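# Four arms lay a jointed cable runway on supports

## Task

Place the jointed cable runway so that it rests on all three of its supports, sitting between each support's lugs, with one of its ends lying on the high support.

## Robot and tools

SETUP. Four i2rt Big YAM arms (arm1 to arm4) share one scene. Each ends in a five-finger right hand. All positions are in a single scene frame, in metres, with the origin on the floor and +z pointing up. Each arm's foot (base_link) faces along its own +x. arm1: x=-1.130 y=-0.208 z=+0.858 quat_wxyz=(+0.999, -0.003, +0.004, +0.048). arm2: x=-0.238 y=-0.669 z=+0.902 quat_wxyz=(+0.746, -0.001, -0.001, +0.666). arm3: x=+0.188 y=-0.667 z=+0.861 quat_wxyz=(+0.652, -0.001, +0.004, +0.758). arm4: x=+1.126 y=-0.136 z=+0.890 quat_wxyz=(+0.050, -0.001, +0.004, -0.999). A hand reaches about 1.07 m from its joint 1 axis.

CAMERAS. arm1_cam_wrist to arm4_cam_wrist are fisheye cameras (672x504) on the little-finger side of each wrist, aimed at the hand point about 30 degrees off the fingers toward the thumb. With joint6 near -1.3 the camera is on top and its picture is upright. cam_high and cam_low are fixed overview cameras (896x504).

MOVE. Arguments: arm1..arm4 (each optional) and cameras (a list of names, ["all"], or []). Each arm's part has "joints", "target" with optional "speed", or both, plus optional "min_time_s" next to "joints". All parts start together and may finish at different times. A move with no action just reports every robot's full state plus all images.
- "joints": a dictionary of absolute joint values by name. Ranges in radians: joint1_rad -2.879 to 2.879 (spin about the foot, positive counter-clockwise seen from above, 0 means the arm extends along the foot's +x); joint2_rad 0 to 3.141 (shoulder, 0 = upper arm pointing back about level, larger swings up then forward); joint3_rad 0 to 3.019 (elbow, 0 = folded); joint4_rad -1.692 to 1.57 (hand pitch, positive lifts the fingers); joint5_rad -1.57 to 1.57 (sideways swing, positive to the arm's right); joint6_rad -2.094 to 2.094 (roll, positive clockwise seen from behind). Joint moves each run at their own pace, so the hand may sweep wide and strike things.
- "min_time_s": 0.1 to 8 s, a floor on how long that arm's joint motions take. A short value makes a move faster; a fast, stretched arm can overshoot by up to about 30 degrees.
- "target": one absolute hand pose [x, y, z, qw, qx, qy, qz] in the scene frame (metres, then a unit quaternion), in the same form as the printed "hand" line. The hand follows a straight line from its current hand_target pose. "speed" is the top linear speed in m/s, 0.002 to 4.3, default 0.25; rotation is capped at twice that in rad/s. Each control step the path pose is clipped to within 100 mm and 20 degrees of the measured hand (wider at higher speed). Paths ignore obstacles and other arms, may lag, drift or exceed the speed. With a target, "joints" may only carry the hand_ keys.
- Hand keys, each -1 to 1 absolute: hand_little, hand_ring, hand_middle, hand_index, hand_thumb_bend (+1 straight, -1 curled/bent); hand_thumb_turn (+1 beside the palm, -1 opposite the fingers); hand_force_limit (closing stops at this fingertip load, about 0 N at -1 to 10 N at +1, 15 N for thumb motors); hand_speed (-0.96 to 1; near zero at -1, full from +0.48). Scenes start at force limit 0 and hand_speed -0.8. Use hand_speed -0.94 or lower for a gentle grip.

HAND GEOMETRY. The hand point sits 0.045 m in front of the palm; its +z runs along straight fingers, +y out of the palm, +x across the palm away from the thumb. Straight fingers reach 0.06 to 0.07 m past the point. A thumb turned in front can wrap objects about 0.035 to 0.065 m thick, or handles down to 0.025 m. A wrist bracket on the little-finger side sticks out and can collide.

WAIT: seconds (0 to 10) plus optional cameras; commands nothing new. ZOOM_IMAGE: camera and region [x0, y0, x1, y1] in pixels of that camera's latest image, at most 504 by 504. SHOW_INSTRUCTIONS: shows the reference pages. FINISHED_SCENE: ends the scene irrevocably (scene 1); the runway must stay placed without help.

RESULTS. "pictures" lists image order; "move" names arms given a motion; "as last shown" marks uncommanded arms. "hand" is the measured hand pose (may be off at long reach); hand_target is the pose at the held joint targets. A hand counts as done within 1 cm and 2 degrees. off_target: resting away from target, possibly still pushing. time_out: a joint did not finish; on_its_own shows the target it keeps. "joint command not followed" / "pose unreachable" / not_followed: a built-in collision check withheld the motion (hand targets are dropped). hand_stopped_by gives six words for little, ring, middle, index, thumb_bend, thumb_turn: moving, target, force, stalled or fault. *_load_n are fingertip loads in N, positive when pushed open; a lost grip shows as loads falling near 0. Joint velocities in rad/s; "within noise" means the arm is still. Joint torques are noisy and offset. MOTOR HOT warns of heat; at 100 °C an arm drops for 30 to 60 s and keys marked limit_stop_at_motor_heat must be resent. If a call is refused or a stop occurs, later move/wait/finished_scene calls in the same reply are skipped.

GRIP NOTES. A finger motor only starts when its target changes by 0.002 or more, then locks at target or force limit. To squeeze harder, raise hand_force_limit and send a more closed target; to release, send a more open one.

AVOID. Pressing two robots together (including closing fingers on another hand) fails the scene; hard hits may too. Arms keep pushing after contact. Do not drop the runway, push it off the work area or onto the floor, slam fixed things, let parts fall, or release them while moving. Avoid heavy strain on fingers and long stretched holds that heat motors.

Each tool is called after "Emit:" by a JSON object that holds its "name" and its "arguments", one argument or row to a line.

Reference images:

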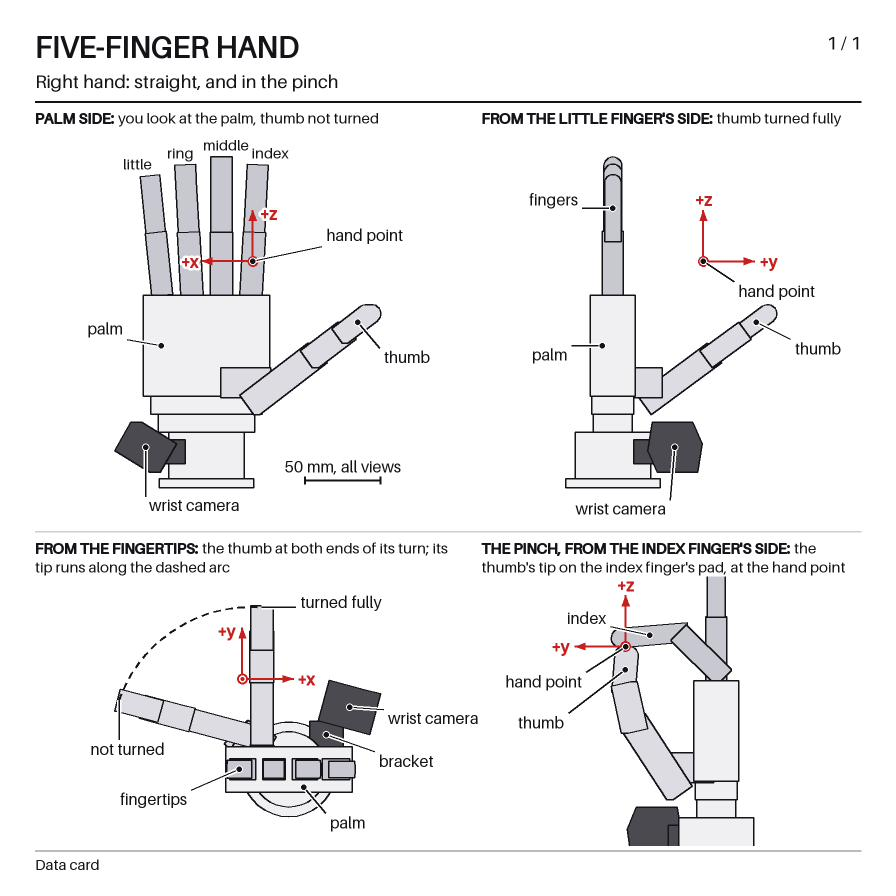

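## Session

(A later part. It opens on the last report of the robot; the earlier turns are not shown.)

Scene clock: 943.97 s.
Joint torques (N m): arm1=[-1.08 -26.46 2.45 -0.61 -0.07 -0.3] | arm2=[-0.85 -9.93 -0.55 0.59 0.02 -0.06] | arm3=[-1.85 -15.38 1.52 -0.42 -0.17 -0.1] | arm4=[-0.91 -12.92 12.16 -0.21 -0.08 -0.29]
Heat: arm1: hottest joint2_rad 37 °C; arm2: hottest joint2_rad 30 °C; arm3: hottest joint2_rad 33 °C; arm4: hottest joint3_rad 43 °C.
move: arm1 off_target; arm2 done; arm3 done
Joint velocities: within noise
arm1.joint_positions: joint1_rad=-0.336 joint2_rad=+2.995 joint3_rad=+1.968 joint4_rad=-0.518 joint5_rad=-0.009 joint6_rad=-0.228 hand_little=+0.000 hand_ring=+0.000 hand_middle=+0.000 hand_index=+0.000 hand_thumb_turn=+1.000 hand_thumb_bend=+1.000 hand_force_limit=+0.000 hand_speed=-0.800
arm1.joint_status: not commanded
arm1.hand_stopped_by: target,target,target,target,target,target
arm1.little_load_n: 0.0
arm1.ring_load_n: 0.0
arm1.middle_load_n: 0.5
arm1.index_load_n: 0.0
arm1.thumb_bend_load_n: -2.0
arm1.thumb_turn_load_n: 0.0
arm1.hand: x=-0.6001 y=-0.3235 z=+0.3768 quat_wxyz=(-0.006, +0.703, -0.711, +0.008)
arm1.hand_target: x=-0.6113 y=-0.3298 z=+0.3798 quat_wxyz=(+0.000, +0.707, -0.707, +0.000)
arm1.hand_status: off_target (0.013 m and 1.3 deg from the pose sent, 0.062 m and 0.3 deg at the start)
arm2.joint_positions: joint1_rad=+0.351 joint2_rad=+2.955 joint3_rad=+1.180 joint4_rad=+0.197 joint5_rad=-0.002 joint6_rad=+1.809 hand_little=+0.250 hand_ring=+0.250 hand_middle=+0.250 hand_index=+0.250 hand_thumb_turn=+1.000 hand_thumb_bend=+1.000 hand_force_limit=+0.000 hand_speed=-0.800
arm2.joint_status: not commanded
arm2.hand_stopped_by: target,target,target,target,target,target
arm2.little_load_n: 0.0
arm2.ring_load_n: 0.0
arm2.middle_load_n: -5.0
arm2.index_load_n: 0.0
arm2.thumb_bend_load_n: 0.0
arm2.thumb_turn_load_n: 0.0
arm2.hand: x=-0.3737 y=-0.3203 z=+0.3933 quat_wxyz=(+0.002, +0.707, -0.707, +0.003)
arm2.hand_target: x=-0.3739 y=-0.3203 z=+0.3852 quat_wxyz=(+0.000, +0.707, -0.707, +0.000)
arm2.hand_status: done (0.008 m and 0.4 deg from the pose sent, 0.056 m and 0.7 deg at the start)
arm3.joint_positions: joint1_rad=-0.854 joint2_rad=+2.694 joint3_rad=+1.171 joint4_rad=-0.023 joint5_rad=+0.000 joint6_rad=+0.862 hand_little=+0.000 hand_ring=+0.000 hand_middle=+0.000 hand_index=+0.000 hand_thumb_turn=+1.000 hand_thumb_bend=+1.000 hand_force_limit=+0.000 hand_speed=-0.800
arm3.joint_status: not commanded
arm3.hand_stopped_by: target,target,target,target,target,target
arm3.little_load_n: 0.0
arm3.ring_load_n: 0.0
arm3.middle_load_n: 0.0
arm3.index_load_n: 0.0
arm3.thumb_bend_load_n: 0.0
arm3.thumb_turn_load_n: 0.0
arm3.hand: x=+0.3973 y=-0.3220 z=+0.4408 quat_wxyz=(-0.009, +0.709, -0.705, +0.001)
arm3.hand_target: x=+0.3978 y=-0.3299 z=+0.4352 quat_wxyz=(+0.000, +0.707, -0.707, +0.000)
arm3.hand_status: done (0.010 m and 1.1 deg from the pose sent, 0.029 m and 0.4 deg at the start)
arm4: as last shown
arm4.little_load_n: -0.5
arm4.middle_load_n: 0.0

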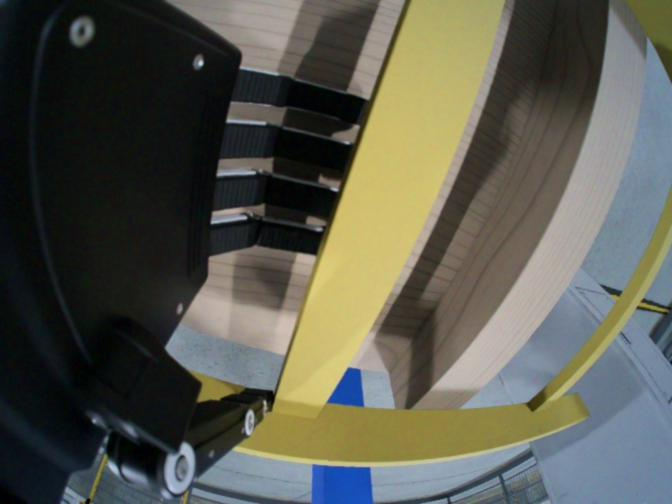

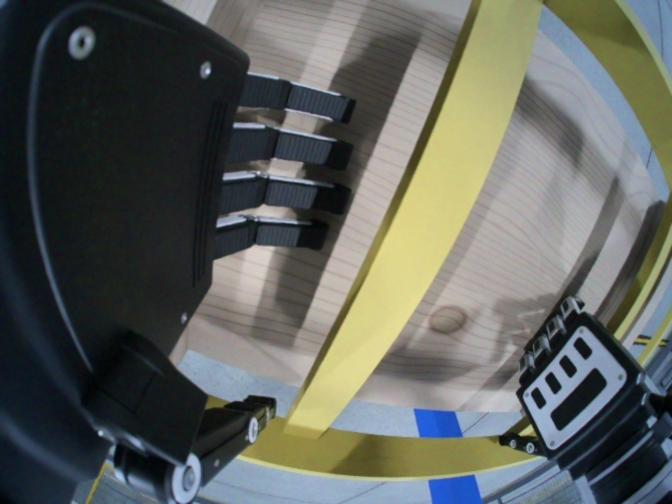

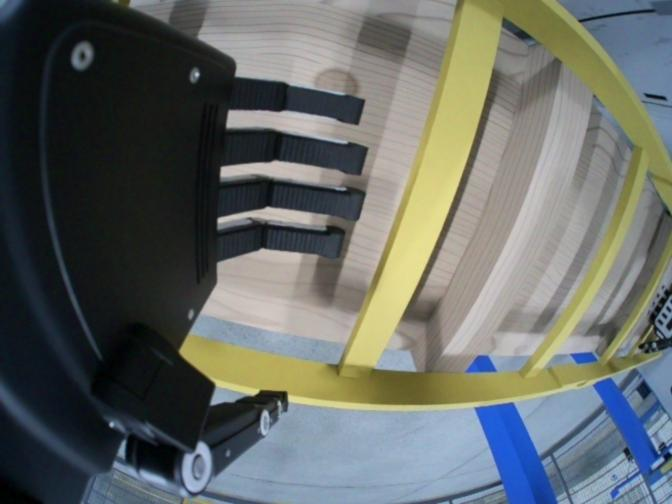

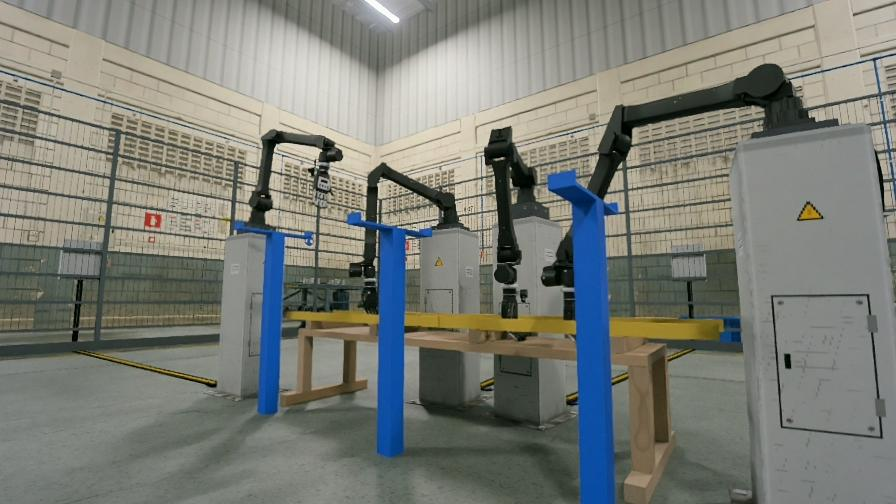

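Emit:
{"name": "move", "arguments": {
  "arm1": {"target": [-0.585, -0.33, 0.384, 0, 0.7071, -0.7071, 0], "speed": 0.05},
  "arm2": {"target": [-0.374, -0.32, 0.402, 0, 0.7071, -0.7071, 0], "speed": 0.05},
  "arm3": {"target": [0.398, -0.33, 0.384, 0, 0.7071, -0.7071, 0], "speed": 0.06}
}}

Emit:
{"name": "move", "arguments": {
  "arm1": {"joints": {"hand_thumb_turn": -1}},
  "arm2": {"joints": {"hand_little": 0, "hand_ring": 0, "hand_middle": 0, "hand_index": 0, "hand_thumb_turn": -1}},
  "arm3": {"joints": {"hand_thumb_turn": -1}},
  "cameras": ["arm1_cam_wrist", "arm2_cam_wrist", "arm3_cam_wrist", "cam_low"]
}}

Scene clock: 968.83 s.
Joint torques (N m): arm1=[0.03 -24.18 6.65 -0.7 -0.04 -0.15] | arm2=[-0.26 -13.63 -3.19 0.44 0.02 -0.09] | arm3=[-1.61 -15.27 1.25 0.27 -0.15 -0.13] | arm4=[-0.85 -13.04 12.16 -0.2 -0.09 -0.29]
Heat: arm1: hottest joint2_rad 36 °C; arm2: hottest joint2_rad 30 °C; arm3: hottest joint2_rad 33 °C; arm4: hottest joint3_rad 44 °C.
move: arm1 done; arm2 done; arm3 done
Joint velocities: within noise
arm1.joint_positions: joint1_rad=-0.336 joint2_rad=+2.995 joint3_rad=+2.031 joint4_rad=-0.596 joint5_rad=-0.009 joint6_rad=-0.233 hand_little=+0.000 hand_ring=+0.000 hand_middle=+0.000 hand_index=+0.000 hand_thumb_turn=+1.000 hand_thumb_bend=+1.000 hand_force_limit=+0.000 hand_speed=-0.800
arm1.joint_status: not commanded
arm1.hand_stopped_by: target,target,target,target,target,target
arm1.little_load_n: 0.0
arm1.ring_load_n: 0.0
arm1.middle_load_n: 0.0
arm1.index_load_n: 0.0
arm1.thumb_bend_load_n: 0.0
arm1.thumb_turn_load_n: 0.0
arm1.hand: x=-0.5846 y=-0.3276 z=+0.3905 quat_wxyz=(-0.002, +0.705, -0.710, +0.002)
arm1.hand_target: x=-0.5852 y=-0.3299 z=+0.3841 quat_wxyz=(+0.000, +0.707, -0.707, +0.000)
arm1.hand_status: done (0.007 m and 0.5 deg from the pose sent, 0.018 m and 1.3 deg at the start)
arm2.joint_positions: joint1_rad=+0.351 joint2_rad=+2.953 joint3_rad=+1.175 joint4_rad=+0.200 joint5_rad=-0.002 joint6_rad=+1.809 hand_little=+0.250 hand_ring=+0.250 hand_middle=+0.250 hand_index=+0.250 hand_thumb_turn=+1.000 hand_thumb_bend=+1.000 hand_force_limit=+0.000 hand_speed=-0.800
arm2.joint_status: not commanded
arm2.hand_stopped_by: target,target,target,target,target,target
arm2.little_load_n: 0.0
arm2.ring_load_n: 0.0
arm2.middle_load_n: -0.5
arm2.index_load_n: 0.0
arm2.thumb_bend_load_n: 0.0
arm2.thumb_turn_load_n: 0.0
arm2.hand: x=-0.3734 y=-0.3213 z=+0.3943 quat_wxyz=(+0.002, +0.707, -0.707, +0.003)
arm2.hand_target: x=-0.3740 y=-0.3200 z=+0.4018 quat_wxyz=(+0.000, +0.707, -0.707, +0.000)
arm2.hand_status: done (0.008 m and 0.4 deg from the pose sent, 0.009 m and 0.4 deg at the start)
arm3.joint_positions: joint1_rad=-0.854 joint2_rad=+2.823 joint3_rad=+1.281 joint4_rad=-0.019 joint5_rad=+0.000 joint6_rad=+0.862 hand_little=+0.000 hand_ring=+0.000 hand_middle=+0.000 hand_index=+0.000 hand_thumb_turn=+1.000 hand_thumb_bend=+1.000 hand_force_limit=+0.000 hand_speed=-0.800
arm3.joint_status: not commanded
arm3.hand_stopped_by: target,target,target,target,target,target
arm3.little_load_n: 0.0
arm3.ring_load_n: 0.0
arm3.middle_load_n: 0.0
arm3.index_load_n: 0.5
arm3.thumb_bend_load_n: 0.0
arm3.thumb_turn_load_n: 0.0
arm3.hand: x=+0.3962 y=-0.3236 z=+0.3920 quat_wxyz=(-0.001, +0.709, -0.705, +0.001)
arm3.hand_target: x=+0.3977 y=-0.3301 z=+0.3842 quat_wxyz=(+0.000, +0.707, -0.707, +0.000)
arm3.hand_status: done (0.010 m and 0.4 deg from the pose sent, 0.057 m and 1.1 deg at the start)
arm4: as last shown
pictures: none

Scene clock: 974.47 s.
Joint torques (N m): arm1=[-0.21 -24.06 6.46 -0.64 -0.02 -0.13] | arm2=[-0.79 -13.33 -3.08 0.39 0 -0.08] | arm3=[-1.73 -15.33 1.37 0.06 -0.17 -0.11] | arm4=[-0.79 -13.04 12.16 -0.21 -0.09 -0.3]
Heat: arm1: hottest joint2_rad 36 °C; arm2: hottest joint2_rad 30 °C; arm3: hottest joint2_rad 33 °C; arm4: hottest joint3_rad 44 °C.
move: arm1 done; arm2 done; arm3 done
Joint velocities: within noise
arm1.joint_positions: joint1_rad=-0.336 joint2_rad=+2.995 joint3_rad=+2.031 joint4_rad=-0.596 joint5_rad=-0.009 joint6_rad=-0.234 hand_little=+0.000 hand_ring=+0.000 hand_middle=+0.000 hand_index=+0.000 hand_thumb_turn=-1.000 hand_thumb_bend=+1.000 hand_force_limit=+0.000 hand_speed=-0.800
arm1.joint_status: all done
arm1.hand_stopped_by: target,target,target,target,target,target
arm1.little_load_n: 0.0
arm1.ring_load_n: 0.0
arm1.middle_load_n: 0.0
arm1.index_load_n: 0.0
arm1.thumb_bend_load_n: 0.0
arm1.thumb_turn_load_n: 0.0
arm1.hand: x=-0.5846 y=-0.3276 z=+0.3905 quat_wxyz=(-0.002, +0.705, -0.709, +0.002)
arm1.hand_target: x=-0.5852 y=-0.3299 z=+0.3841 quat_wxyz=(+0.000, +0.707, -0.707, +0.000)
arm1.hand_status: not commanded
arm2.joint_positions: joint1_rad=+0.351 joint2_rad=+2.953 joint3_rad=+1.171 joint4_rad=+0.200 joint5_rad=-0.002 joint6_rad=+1.809 hand_little=+0.000 hand_ring=+0.000 hand_middle=+0.000 hand_index=+0.000 hand_thumb_turn=-1.000 hand_thumb_bend=+1.000 hand_force_limit=+0.000 hand_speed=-0.800
arm2.joint_status: all done
arm2.hand_stopped_by: target,target,target,target,target,target
arm2.little_load_n: 0.0
arm2.ring_load_n: 0.5
arm2.middle_load_n: 0.0
arm2.index_load_n: 0.0
arm2.thumb_bend_load_n: 0.0
arm2.thumb_turn_load_n: 0.0
arm2.hand: x=-0.3728 y=-0.3237 z=+0.3945 quat_wxyz=(+0.003, +0.707, -0.707, +0.005)
arm2.hand_target: x=-0.3740 y=-0.3199 z=+0.4018 quat_wxyz=(+0.000, +0.707, -0.707, +0.000)
arm2.hand_status: not commanded
arm3.joint_positions: joint1_rad=-0.854 joint2_rad=+2.823 joint3_rad=+1.281 joint4_rad=-0.019 joint5_rad=+0.000 joint6_rad=+0.862 hand_little=+0.000 hand_ring=+0.000 hand_middle=+0.000 hand_index=+0.000 hand_thumb_turn=-1.000 hand_thumb_bend=+1.000 hand_force_limit=+0.000 hand_speed=-0.800
arm3.joint_status: all done
arm3.hand_stopped_by: target,target,target,target,target,target
arm3.little_load_n: 0.0
arm3.ring_load_n: 0.0
arm3.middle_load_n: 0.0
arm3.index_load_n: 0.0
arm3.thumb_bend_load_n: 0.0
arm3.thumb_turn_load_n: 0.0
arm3.hand: x=+0.3962 y=-0.3236 z=+0.3920 quat_wxyz=(-0.001, +0.709, -0.705, +0.001)
arm3.hand_target: x=+0.3977 y=-0.3301 z=+0.3842 quat_wxyz=(+0.000, +0.707, -0.707, +0.000)
arm3.hand_status: not commanded
arm4: as last shown
arm4.little_load_n: 0.0

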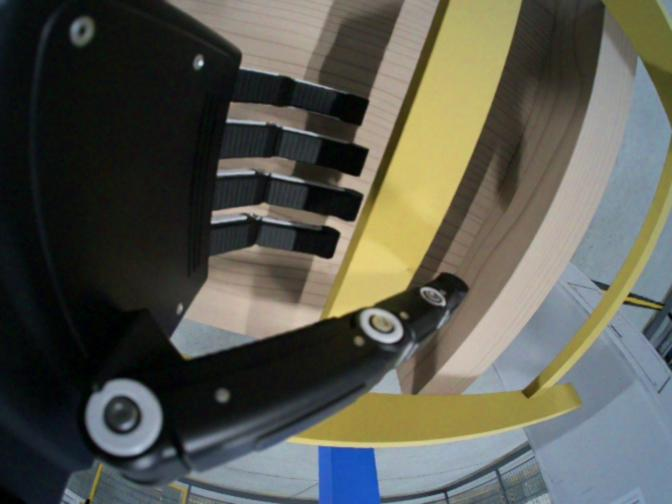

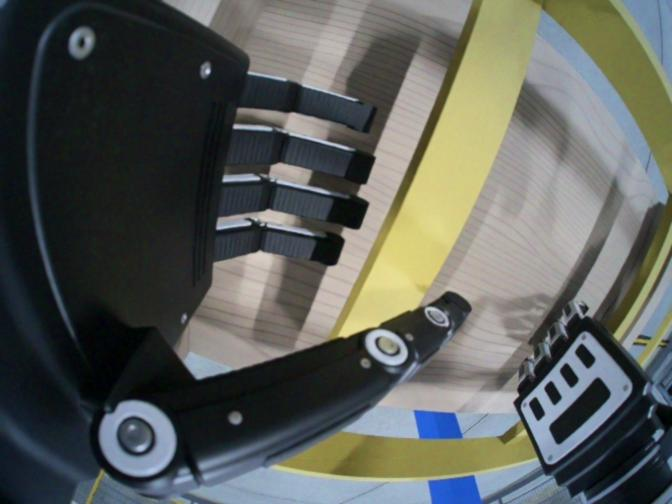

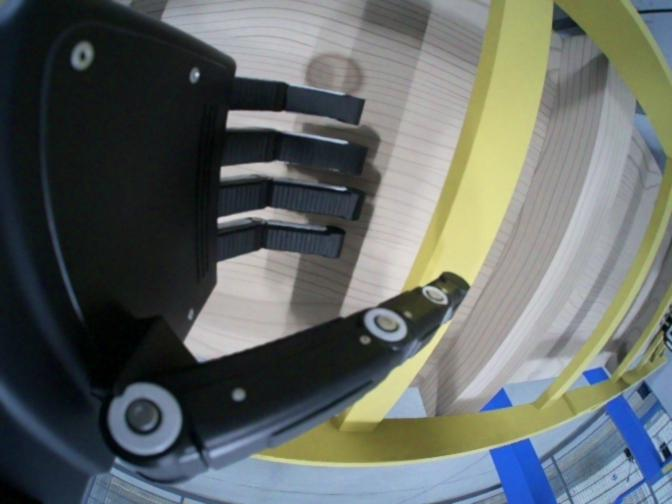

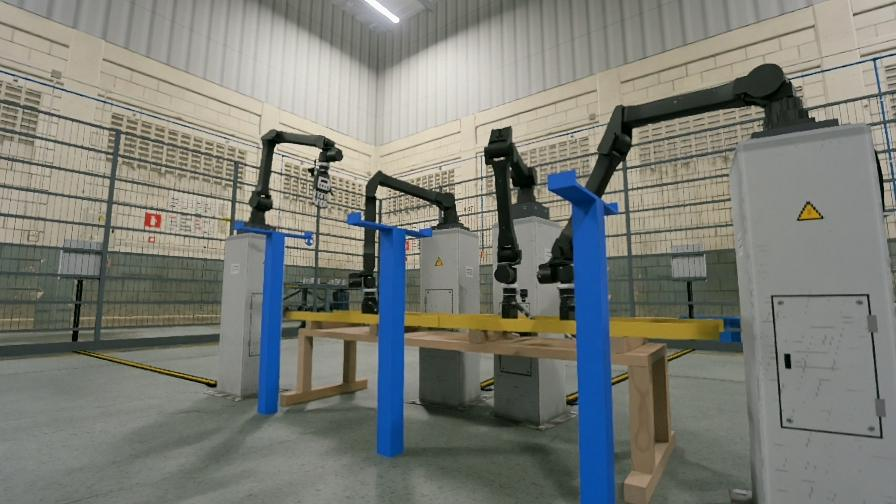

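Emit:
{"name": "move", "arguments": {
  "arm1": {"target": [-0.622, -0.33, 0.382, 0, 0.7071, -0.7071, 0], "speed": 0.05},
  "arm2": {"target": [-0.420, -0.32, 0.392, 0, 0.7071, -0.7071, 0], "speed": 0.05},
  "arm3": {"target": [0.345, -0.33, 0.382, 0, 0.7071, -0.7071, 0], "speed": 0.05},
  "cameras": ["arm1_cam_wrist", "arm2_cam_wrist", "arm3_cam_wrist", "cam_low"]
}}

Scene clock: 989.30 s.
Joint torques (N m): arm1=[-0.91 -26.05 3 0.05 0.01 -0.11] | arm2=[-0.26 -12.57 -1.47 -0.31 0.04 -0.02] | arm3=[0.73 -14.1 -0.65 0.32 -0.14 0.09] | arm4=[-0.79 -13.04 12.18 -0.21 -0.09 -0.29]
Heat: arm1: hottest joint2_rad 35 °C; arm2: hottest joint2_rad 30 °C; arm3: hottest joint2_rad 34 °C; arm4: hottest joint3_rad 45 °C.
move: arm1 off_target; arm2 done; arm3 off_target
Joint velocities: within noise
arm1.joint_positions: joint1_rad=-0.344 joint2_rad=+2.981 joint3_rad=+1.903 joint4_rad=-0.506 joint5_rad=-0.009 joint6_rad=-0.247 hand_little=+0.000 hand_ring=+0.000 hand_middle=+0.000 hand_index=+0.000 hand_thumb_turn=-1.000 hand_thumb_bend=+1.000 hand_force_limit=+0.000 hand_speed=-0.800
arm1.joint_status: not commanded
arm1.hand_stopped_by: target,target,target,target,target,target
arm1.little_load_n: 0.0
arm1.ring_load_n: 0.0
arm1.middle_load_n: -1.0
arm1.index_load_n: 0.0
arm1.thumb_bend_load_n: 0.0
arm1.thumb_turn_load_n: 0.0
arm1.hand: x=-0.6279 y=-0.3227 z=+0.3752 quat_wxyz=(+0.004, +0.706, -0.708, -0.008)
arm1.hand_target: x=-0.6221 y=-0.3300 z=+0.3819 quat_wxyz=(+0.000, +0.707, -0.707, +0.000)
arm1.hand_status: off_target (0.012 m and 1.1 deg from the pose sent, 0.038 m and 0.5 deg at the start)
arm2.joint_positions: joint1_rad=+0.477 joint2_rad=+2.953 joint3_rad=+1.205 joint4_rad=+0.183 joint5_rad=-0.002 joint6_rad=+1.931 hand_little=+0.000 hand_ring=+0.000 hand_middle=+0.000 hand_index=+0.000 hand_thumb_turn=-1.000 hand_thumb_bend=+1.000 hand_force_limit=+0.000 hand_speed=-0.800
arm2.joint_status: not commanded
arm2.hand_stopped_by: target,target,target,target,target,target
arm2.little_load_n: 0.0
arm2.ring_load_n: 0.0
arm2.middle_load_n: 0.0
arm2.index_load_n: 0.0
arm2.thumb_bend_load_n: 0.0
arm2.thumb_turn_load_n: 0.0
arm2.hand: x=-0.4181 y=-0.3195 z=+0.3926 quat_wxyz=(-0.001, +0.708, -0.706, -0.003)
arm2.hand_target: x=-0.4200 y=-0.3199 z=+0.3920 quat_wxyz=(+0.000, +0.707, -0.707, +0.000)
arm2.hand_status: done (0.002 m and 0.4 deg from the pose sent, 0.047 m and 0.6 deg at the start)
arm3.joint_positions: joint1_rad=-0.778 joint2_rad=+2.829 joint3_rad=+1.218 joint4_rad=+0.067 joint5_rad=+0.000 joint6_rad=+0.946 hand_little=+0.000 hand_ring=+0.000 hand_middle=+0.000 hand_index=+0.000 hand_thumb_turn=-1.000 hand_thumb_bend=+1.000 hand_force_limit=+0.000 hand_speed=-0.800
arm3.joint_status: not commanded
arm3.hand_stopped_by: target,target,target,target,target,target
arm3.little_load_n: 0.0
arm3.ring_load_n: 0.0
arm3.middle_load_n: 0.0
arm3.index_load_n: 0.0
arm3.thumb_bend_load_n: 0.0
arm3.thumb_turn_load_n: 0.0
arm3.hand: x=+0.3588 y=-0.3212 z=+0.3899 quat_wxyz=(-0.009, +0.706, -0.708, +0.000)
arm3.hand_target: x=+0.3452 y=-0.3305 z=+0.3824 quat_wxyz=(+0.000, +0.707, -0.707, +0.000)
arm3.hand_status: off_target (0.018 m and 1.1 deg from the pose sent, 0.053 m and 0.4 deg at the start)
arm4: as last shown
arm4.middle_load_n: -0.5

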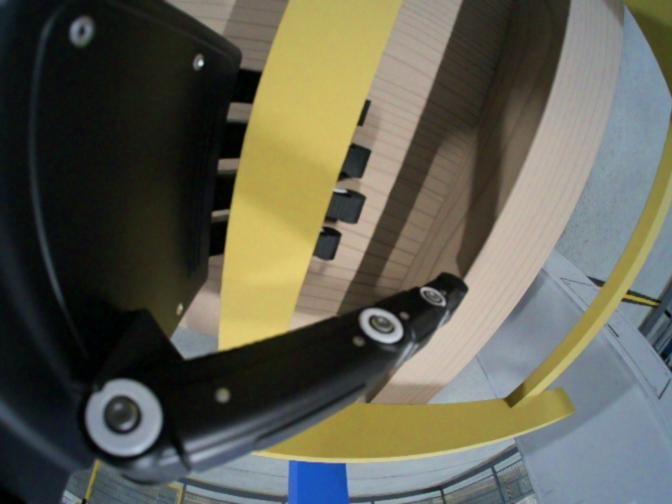

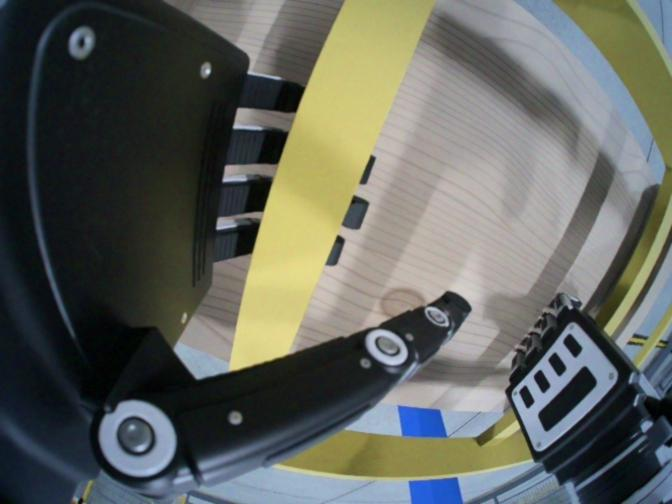

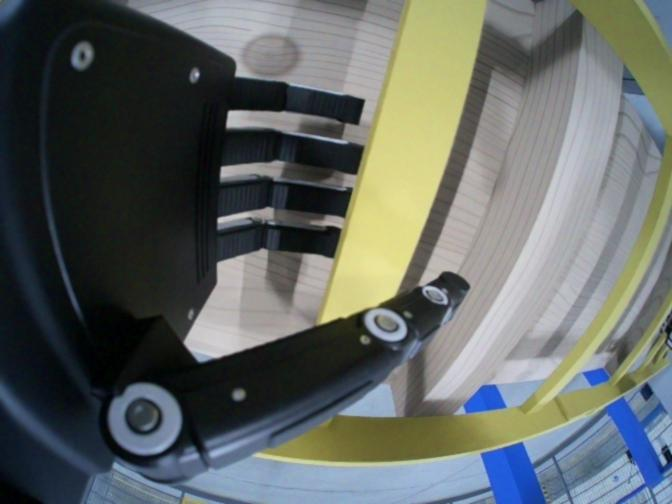

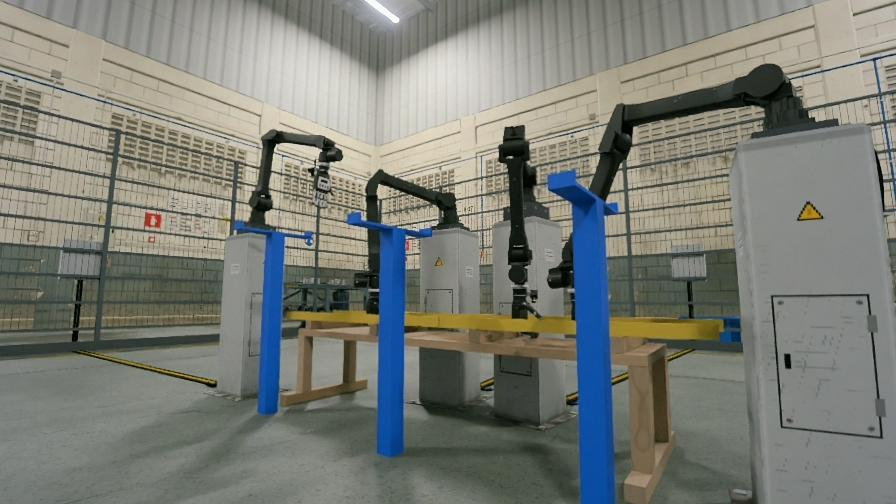

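Emit:
{"name": "move", "arguments": {
  "arm1": {"target": [-0.622, -0.33, 0.386, 0, 0.7071, -0.7071, 0], "speed": 0.05},
  "arm2": {"target": [-0.434, -0.32, 0.392, 0, 0.7071, -0.7071, 0], "speed": 0.05},
  "arm3": {"target": [0.332, -0.33, 0.382, 0, 0.7071, -0.7071, 0], "speed": 0.05},
  "cameras": ["arm1_cam_wrist", "arm2_cam_wrist", "arm3_cam_wrist", "cam_low"]
}}

Emit:
{"name": "zoom_image", "arguments": {
  "camera": "arm3_cam_wrist",
  "region": [200, 40, 500, 320]
}}

Emit:
{"name": "zoom_image", "arguments": {
  "camera": "cam_low",
  "region": [320, 260, 620, 380]
}}

Scene clock: 1003.47 s.
Joint torques (N m): arm1=[-0.97 -26.81 3 0.29 0 -0.13] | arm2=[-0.5 -12.75 -1.2 -0.28 0.04 0.01] | arm3=[0.44 -14.15 -0.9 0.2 -0.1 0.12] | arm4=[-0.91 -12.92 12.12 -0.2 -0.09 -0.29]
Heat: arm1: hottest joint2_rad 36 °C; arm2: hottest joint2_rad 30 °C; arm3: hottest joint2_rad 34 °C; arm4: hottest joint3_rad 45 °C.
move: arm1 off_target; arm2 done; arm3 off_target
Joint velocities: within noise
arm1.joint_positions: joint1_rad=-0.345 joint2_rad=+2.978 joint3_rad=+1.891 joint4_rad=-0.505 joint5_rad=-0.009 joint6_rad=-0.248 hand_little=+0.000 hand_ring=+0.000 hand_middle=+0.000 hand_index=+0.000 hand_thumb_turn=-1.000 hand_thumb_bend=+1.000 hand_force_limit=+0.000 hand_speed=-0.800
arm1.joint_status: not commanded
arm1.hand_stopped_by: target,target,target,target,target,target
arm1.little_load_n: 0.0
arm1.ring_load_n: 0.0
arm1.middle_load_n: 0.0
arm1.index_load_n: 0.0
arm1.thumb_bend_load_n: -0.5
arm1.thumb_turn_load_n: 0.0
arm1.hand: x=-0.6333 y=-0.3219 z=+0.3755 quat_wxyz=(+0.006, +0.706, -0.708, -0.012)
arm1.hand_target: x=-0.6222 y=-0.3300 z=+0.3859 quat_wxyz=(+0.000, +0.707, -0.707, +0.000)
arm1.hand_status: off_target (0.017 m and 1.6 deg from the pose sent, 0.014 m and 1.1 deg at the start)
arm2.joint_positions: joint1_rad=+0.514 joint2_rad=+2.953 joint3_rad=+1.217 joint4_rad=+0.170 joint5_rad=-0.002 joint6_rad=+1.969 hand_little=+0.000 hand_ring=+0.000 hand_middle=+0.000 hand_index=+0.000 hand_thumb_turn=-1.000 hand_thumb_bend=+1.000 hand_force_limit=+0.000 hand_speed=-0.800
arm2.joint_status: not commanded
arm2.hand_stopped_by: target,target,target,target,target,target
arm2.little_load_n: 0.0
arm2.ring_load_n: 0.0
arm2.middle_load_n: 0.0
arm2.index_load_n: 0.5
arm2.thumb_bend_load_n: 0.0
arm2.thumb_turn_load_n: 0.0
arm2.hand: x=-0.4311 y=-0.3210 z=+0.3917 quat_wxyz=(-0.001, +0.708, -0.706, -0.001)
arm2.hand_target: x=-0.4340 y=-0.3199 z=+0.3920 quat_wxyz=(+0.000, +0.707, -0.707, +0.000)
arm2.hand_status: done (0.003 m and 0.2 deg from the pose sent, 0.016 m and 0.4 deg at the start)
arm3.joint_positions: joint1_rad=-0.749 joint2_rad=+2.830 joint3_rad=+1.201 joint4_rad=+0.086 joint5_rad=+0.000 joint6_rad=+0.975 hand_little=+0.000 hand_ring=+0.000 hand_middle=+0.000 hand_index=+0.000 hand_thumb_turn=-1.000 hand_thumb_bend=+1.000 hand_force_limit=+0.000 hand_speed=-0.800
arm3.joint_status: not commanded
arm3.hand_stopped_by: target,target,target,target,target,target
arm3.little_load_n: 0.0
arm3.ring_load_n: 0.0
arm3.middle_load_n: 0.0
arm3.index_load_n: 0.0
arm3.thumb_bend_load_n: 0.0
arm3.thumb_turn_load_n: 0.0
arm3.hand: x=+0.3461 y=-0.3195 z=+0.3900 quat_wxyz=(-0.010, +0.706, -0.708, -0.001)
arm3.hand_target: x=+0.3322 y=-0.3302 z=+0.3825 quat_wxyz=(+0.000, +0.707, -0.707, +0.000)
arm3.hand_status: off_target (0.019 m and 1.2 deg from the pose sent, 0.029 m and 1.1 deg at the start)
arm4.joint_positions: joint1_rad=+0.074 joint2_rad=+1.654 joint3_rad=+1.401 joint4_rad=-1.362 joint5_rad=-0.005 joint6_rad=+0.176 hand_little=+1.000 hand_ring=+1.000 hand_middle=+1.000 hand_index=+1.000 hand_thumb_turn=+1.000 hand_thumb_bend=+1.000 hand_force_limit=+0.000 hand_speed=-0.800
arm4.joint_status: not commanded
arm4.hand_stopped_by: target,target,target,target,target,target
arm4.little_load_n: 0.0
arm4.ring_load_n: 0.0
arm4.middle_load_n: 0.0
arm4.index_load_n: 0.0
arm4.thumb_bend_load_n: -0.5
arm4.thumb_turn_load_n: 0.0
arm4.hand: x=+0.7151 y=-0.2517 z=+1.0316 quat_wxyz=(-0.011, -0.707, -0.706, -0.019)
arm4.hand_target: x=+0.7008 y=-0.2498 z=+1.0500 quat_wxyz=(+0.000, -0.707, -0.707, +0.000)
arm4.hand_status: not commanded

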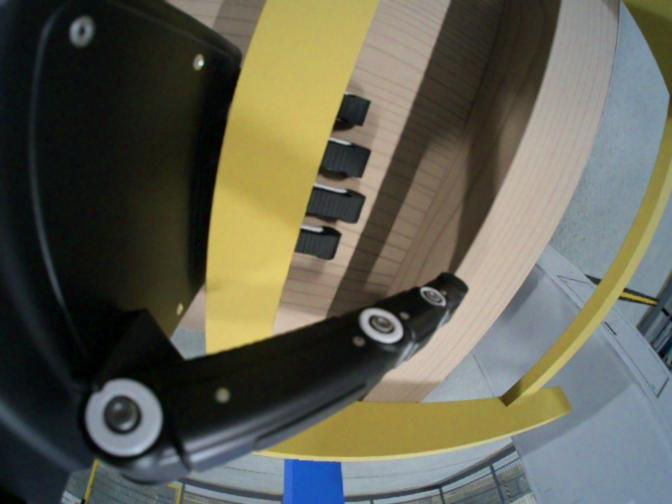

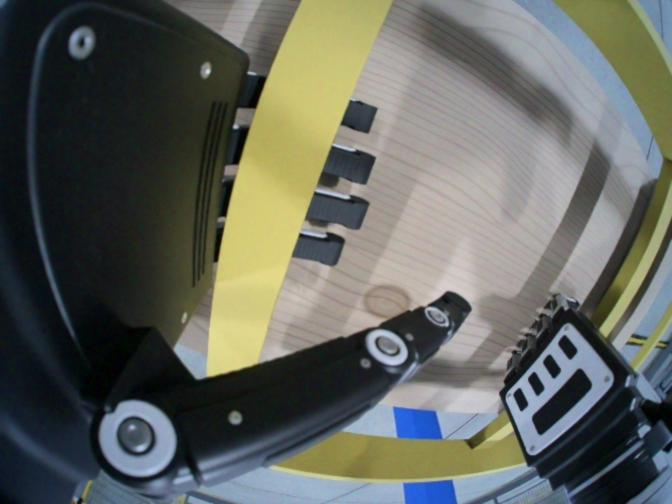

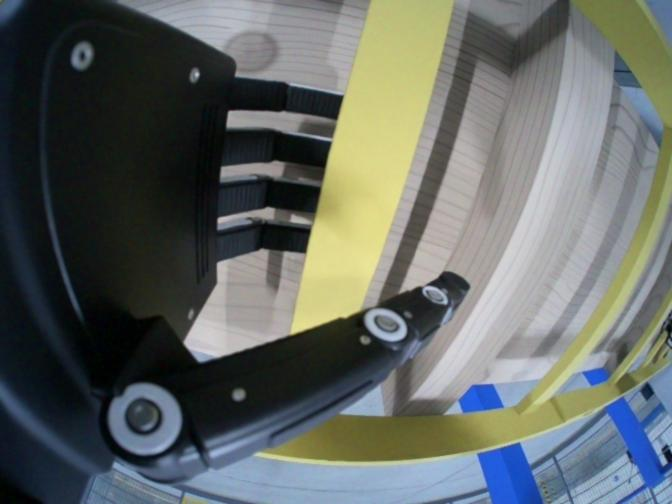

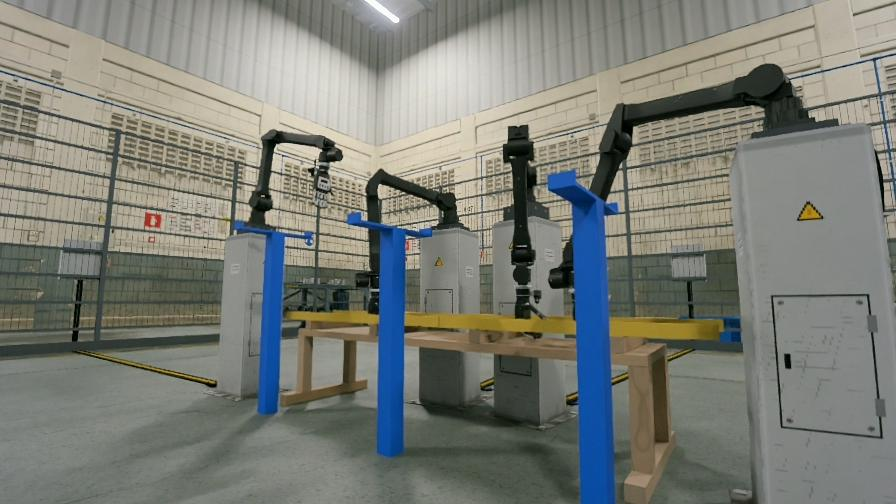

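Scaled by 1.680 from the camera's image (finer frame: 960x720).

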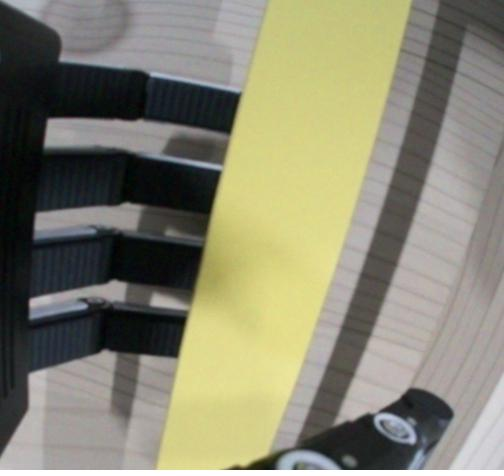

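Scaled by 1.680.

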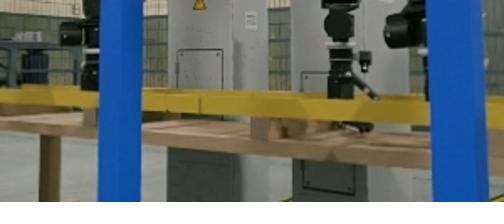

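Emit:
{"name": "move", "arguments": {
  "arm3": {"target": [0.316, -0.33, 0.382, 0, 0.7071, -0.7071, 0], "speed": 0.05}
}}

Emit:
{"name": "move", "arguments": {
  "arm1": {"joints": {"hand_little": -0.4, "hand_ring": -0.4, "hand_middle": -0.4, "hand_index": -0.4, "hand_speed": -0.85}},
  "arm2": {"joints": {"hand_little": -0.4, "hand_ring": -0.4, "hand_middle": -0.4, "hand_index": -0.4, "hand_speed": -0.85}},
  "arm3": {"joints": {"hand_little": -0.4, "hand_ring": -0.4, "hand_middle": -0.4, "hand_index": -0.4, "hand_speed": -0.85}},
  "cameras": ["arm1_cam_wrist", "arm2_cam_wrist", "arm3_cam_wrist", "cam_low"]
}}

Scene clock: 1014.83 s.
Joint torques (N m): arm1=[-0.79 -27.22 3.07 0.17 -0.01 -0.17] | arm2=[0.03 -12.51 -1.32 -0.31 0.03 0.03] | arm3=[0.03 -13.74 -1.2 0.34 -0.11 0.12] | arm4=[-0.79 -12.92 12.19 -0.2 -0.09 -0.29]
Heat: arm1: hottest joint2_rad 37 °C; arm2: hottest joint2_rad 30 °C; arm3: hottest joint2_rad 33 °C; arm4: hottest joint3_rad 45 °C.
move: arm3 off_target
Joint velocities: within noise
arm1, arm2, arm4: as last shown
arm1.thumb_bend_load_n: 0.0
arm2.index_load_n: 0.0
arm2.hand: x=-0.4311 y=-0.3210 z=+0.3917 quat_wxyz=(-0.001, +0.708, -0.707, -0.001)
arm3.joint_positions: joint1_rad=-0.712 joint2_rad=+2.833 joint3_rad=+1.181 joint4_rad=+0.110 joint5_rad=+0.000 joint6_rad=+1.012 hand_little=+0.000 hand_ring=+0.000 hand_middle=+0.000 hand_index=+0.000 hand_thumb_turn=-1.000 hand_thumb_bend=+1.000 hand_force_limit=+0.000 hand_speed=-0.800
arm3.joint_status: not commanded
arm3.hand_stopped_by: target,target,target,target,target,target
arm3.little_load_n: 0.0
arm3.ring_load_n: 0.0
arm3.middle_load_n: 0.0
arm3.index_load_n: 0.0
arm3.thumb_bend_load_n: 0.0
arm3.thumb_turn_load_n: 0.0
arm3.hand: x=+0.3297 y=-0.3188 z=+0.3895 quat_wxyz=(-0.010, +0.706, -0.708, -0.001)
arm3.hand_target: x=+0.3164 y=-0.3302 z=+0.3825 quat_wxyz=(+0.000, +0.707, -0.707, +0.000)
arm3.hand_status: off_target (0.019 m and 1.2 deg from the pose sent, 0.033 m and 1.2 deg at the start)
arm4.thumb_bend_load_n: 0.0
pictures: none

Scene clock: 1016.27 s.
Joint torques (N m): arm1=[-0.26 -26.99 2.97 0.12 -0.02 -0.12] | arm2=[-0.32 -12.51 -1.54 -0.27 -0.34 -0.05] | arm3=[0.15 -14.15 -1.1 0.1 -0.09 0.1] | arm4=[-0.79 -12.98 12.18 -0.21 -0.09 -0.29]
Heat: arm1: hottest joint2_rad 37 °C; arm2: hottest joint2_rad 30 °C; arm3: hottest joint2_rad 33 °C; arm4: hottest joint3_rad 45 °C.
move: arm1 done; arm2 done; arm3 done
Joint velocities: within noise
arm1.joint_positions: joint1_rad=-0.345 joint2_rad=+2.978 joint3_rad=+1.891 joint4_rad=-0.505 joint5_rad=-0.009 joint6_rad=-0.248 hand_little=-0.400 hand_ring=-0.400 hand_middle=-0.400 hand_index=-0.400 hand_thumb_turn=-1.000 hand_thumb_bend=+1.000 hand_force_limit=+0.000 hand_speed=-0.850
arm1.joint_status: all done
arm1.hand_stopped_by: target,target,target,target,target,target
arm1.little_load_n: 0.0
arm1.ring_load_n: 0.0
arm1.middle_load_n: 0.0
arm1.index_load_n: 0.0
arm1.thumb_bend_load_n: 0.0
arm1.thumb_turn_load_n: 0.0
arm1.hand: x=-0.6333 y=-0.3219 z=+0.3755 quat_wxyz=(+0.006, +0.706, -0.708, -0.012)
arm1.hand_target: x=-0.6222 y=-0.3300 z=+0.3859 quat_wxyz=(+0.000, +0.707, -0.707, +0.000)
arm1.hand_status: not commanded
arm2.joint_positions: joint1_rad=+0.514 joint2_rad=+2.956 joint3_rad=+1.217 joint4_rad=+0.167 joint5_rad=+0.007 joint6_rad=+1.974 hand_little=-0.400 hand_ring=-0.400 hand_middle=-0.400 hand_index=-0.400 hand_thumb_turn=-1.000 hand_thumb_bend=+1.000 hand_force_limit=+0.000 hand_speed=-0.850
arm2.joint_status: all done
arm2.hand_stopped_by: target,target,target,target,target,target
arm2.little_load_n: 1.5
arm2.ring_load_n: 0.0
arm2.middle_load_n: 0.0
arm2.index_load_n: 0.5
arm2.thumb_bend_load_n: -0.5
arm2.thumb_turn_load_n: 0.0
arm2.hand: x=-0.4282 y=-0.3223 z=+0.3899 quat_wxyz=(-0.004, +0.706, -0.708, +0.003)
arm2.hand_target: x=-0.4339 y=-0.3202 z=+0.3920 quat_wxyz=(+0.000, +0.707, -0.707, +0.000)
arm2.hand_status: not commanded
arm3.joint_positions: joint1_rad=-0.712 joint2_rad=+2.838 joint3_rad=+1.180 joint4_rad=+0.115 joint5_rad=+0.000 joint6_rad=+1.013 hand_little=-0.400 hand_ring=-0.400 hand_middle=-0.400 hand_index=-0.400 hand_thumb_turn=-1.000 hand_thumb_bend=+1.000 hand_force_limit=+0.000 hand_speed=-0.850
arm3.joint_status: all done
arm3.hand_stopped_by: target,target,target,target,target,target
arm3.little_load_n: 0.5
arm3.ring_load_n: 0.0
arm3.middle_load_n: 0.0
arm3.index_load_n: 0.0
arm3.thumb_bend_load_n: -0.5
arm3.thumb_turn_load_n: 0.0
arm3.hand: x=+0.3286 y=-0.3206 z=+0.3878 quat_wxyz=(-0.010, +0.705, -0.709, -0.001)
arm3.hand_target: x=+0.3163 y=-0.3303 z=+0.3825 quat_wxyz=(+0.000, +0.707, -0.707, +0.000)
arm3.hand_status: not commanded
arm4: as last shown

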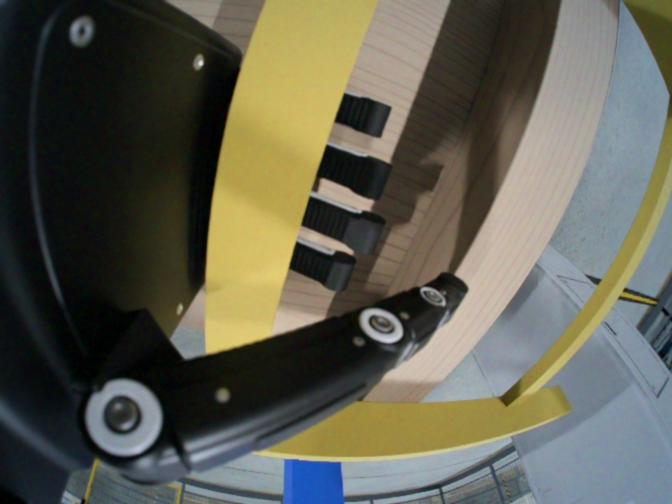

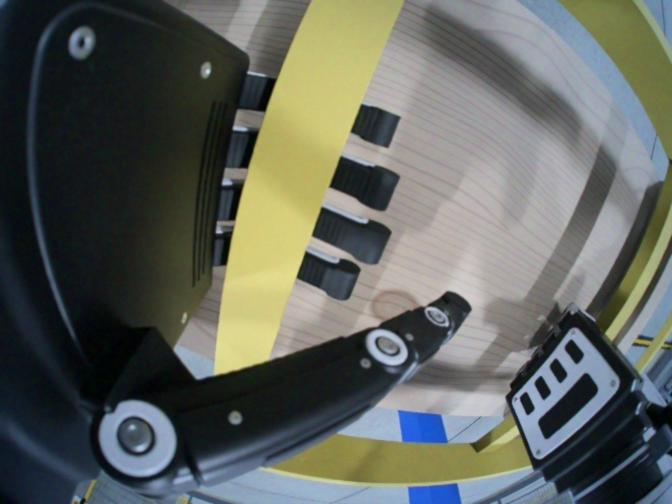

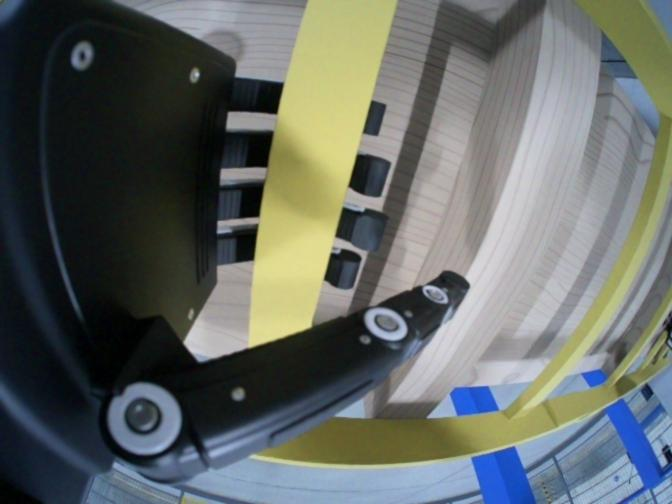

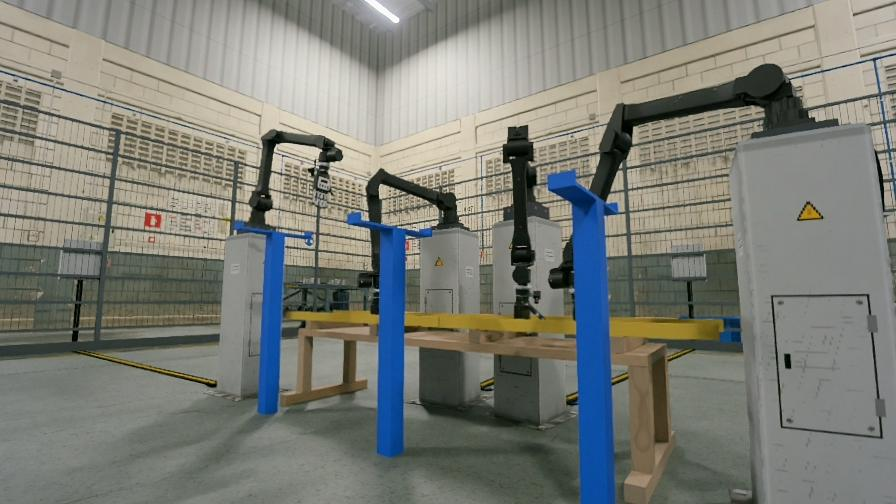

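Emit:
{"name": "move", "arguments": {
  "arm1": {"joints": {"hand_thumb_bend": 0.0, "hand_speed": -0.88, "hand_force_limit": -0.5}},
  "arm2": {"joints": {"hand_thumb_bend": 0.0, "hand_speed": -0.88, "hand_force_limit": -0.5}},
  "arm3": {"joints": {"hand_thumb_bend": 0.0, "hand_speed": -0.88, "hand_force_limit": -0.5}},
  "cameras": ["arm1_cam_wrist", "arm2_cam_wrist", "arm3_cam_wrist"]
}}

Scene clock: 1038.33 s.
Joint torques (N m): arm1=[-0.79 -26.58 3.06 0.17 -0.01 -0.13] | arm2=[-0.03 -12.86 -1.32 -0.25 -0.31 -0.06] | arm3=[0.56 -14.04 -1.16 0.09 -0.09 0.1] | arm4=[-0.91 -13.04 12.18 -0.23 -0.09 -0.29]
Heat: arm1: hottest joint2_rad 39 °C; arm2: hottest joint2_rad 31 °C; arm3: hottest joint2_rad 34 °C; arm4: hottest joint3_rad 45 °C.
move: arm1 off_target; arm2 off_target; arm3 off_target
Joint velocities: within noise
arm1.joint_positions: joint1_rad=-0.345 joint2_rad=+2.978 joint3_rad=+1.891 joint4_rad=-0.505 joint5_rad=-0.009 joint6_rad=-0.248 hand_little=-0.400 hand_ring=-0.400 hand_middle=-0.400 hand_index=-0.400 hand_thumb_turn=-1.000 hand_thumb_bend=+0.416 hand_force_limit=-0.500 hand_speed=-0.880
arm1.joint_status: hand_thumb_bend off_target (ended at +0.416, target +0.000); the others done
arm1.hand_stopped_by: target,target,target,target,force,target
arm1.little_load_n: 0.0
arm1.ring_load_n: 0.0
arm1.middle_load_n: 0.5
arm1.index_load_n: 0.0
arm1.thumb_bend_load_n: 4.0
arm1.thumb_turn_load_n: 0.0
arm1.hand: x=-0.6333 y=-0.3219 z=+0.3755 quat_wxyz=(+0.006, +0.706, -0.708, -0.012)
arm1.hand_target: x=-0.6222 y=-0.3300 z=+0.3859 quat_wxyz=(+0.000, +0.707, -0.707, +0.000)
arm1.hand_status: not commanded
arm2.joint_positions: joint1_rad=+0.514 joint2_rad=+2.956 joint3_rad=+1.217 joint4_rad=+0.167 joint5_rad=+0.007 joint6_rad=+1.974 hand_little=-0.400 hand_ring=-0.400 hand_middle=-0.400 hand_index=-0.400 hand_thumb_turn=-1.000 hand_thumb_bend=+0.417 hand_force_limit=-0.500 hand_speed=-0.880
arm2.joint_status: hand_thumb_bend off_target (ended at +0.417, target +0.000); the others done
arm2.hand_stopped_by: target,target,target,target,force,target
arm2.little_load_n: 2.0
arm2.ring_load_n: 0.5
arm2.middle_load_n: 0.5
arm2.index_load_n: 0.0
arm2.thumb_bend_load_n: 4.0
arm2.thumb_turn_load_n: 0.5
arm2.hand: x=-0.4282 y=-0.3223 z=+0.3899 quat_wxyz=(-0.004, +0.706, -0.708, +0.003)
arm2.hand_target: x=-0.4339 y=-0.3202 z=+0.3920 quat_wxyz=(+0.000, +0.707, -0.707, +0.000)
arm2.hand_status: not commanded
arm3.joint_positions: joint1_rad=-0.712 joint2_rad=+2.838 joint3_rad=+1.180 joint4_rad=+0.115 joint5_rad=+0.000 joint6_rad=+1.013 hand_little=-0.400 hand_ring=-0.400 hand_middle=-0.400 hand_index=-0.400 hand_thumb_turn=-1.000 hand_thumb_bend=+0.383 hand_force_limit=-0.500 hand_speed=-0.880
arm3.joint_status: hand_thumb_bend off_target (ended at +0.383, target +0.000); the others done
arm3.hand_stopped_by: target,target,target,target,force,target
arm3.little_load_n: 0.5
arm3.ring_load_n: 0.0
arm3.middle_load_n: 0.0
arm3.index_load_n: 0.0
arm3.thumb_bend_load_n: 4.0
arm3.thumb_turn_load_n: 0.0
arm3.hand: x=+0.3286 y=-0.3206 z=+0.3878 quat_wxyz=(-0.010, +0.705, -0.709, -0.001)
arm3.hand_target: x=+0.3163 y=-0.3303 z=+0.3825 quat_wxyz=(+0.000, +0.707, -0.707, +0.000)
arm3.hand_status: not commanded
arm4: as last shown

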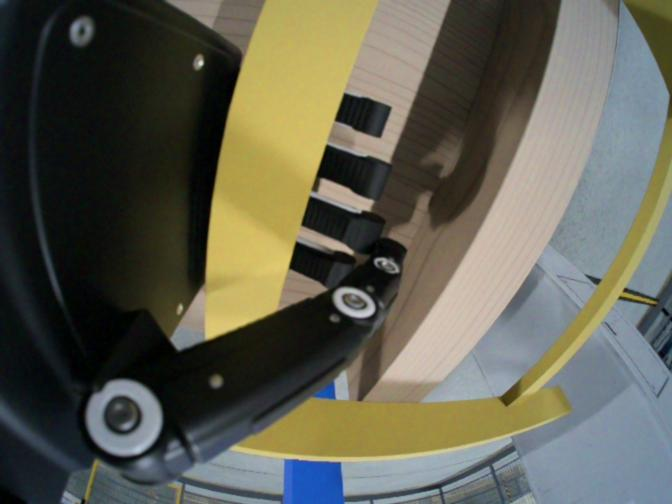

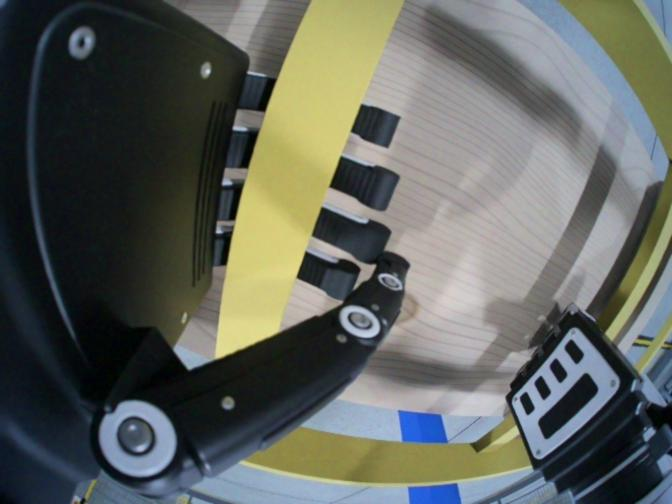

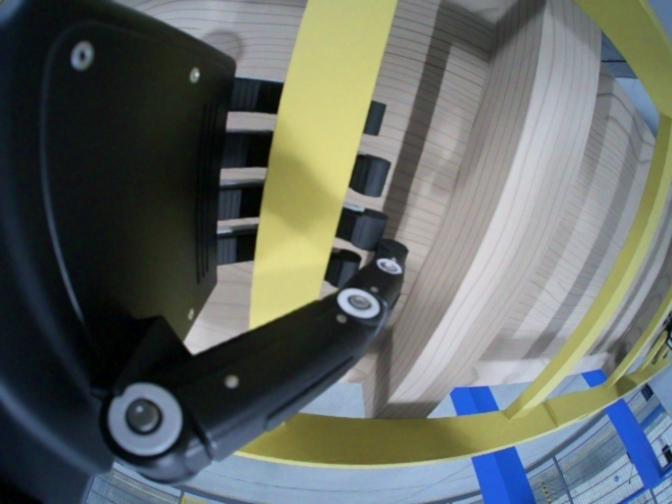

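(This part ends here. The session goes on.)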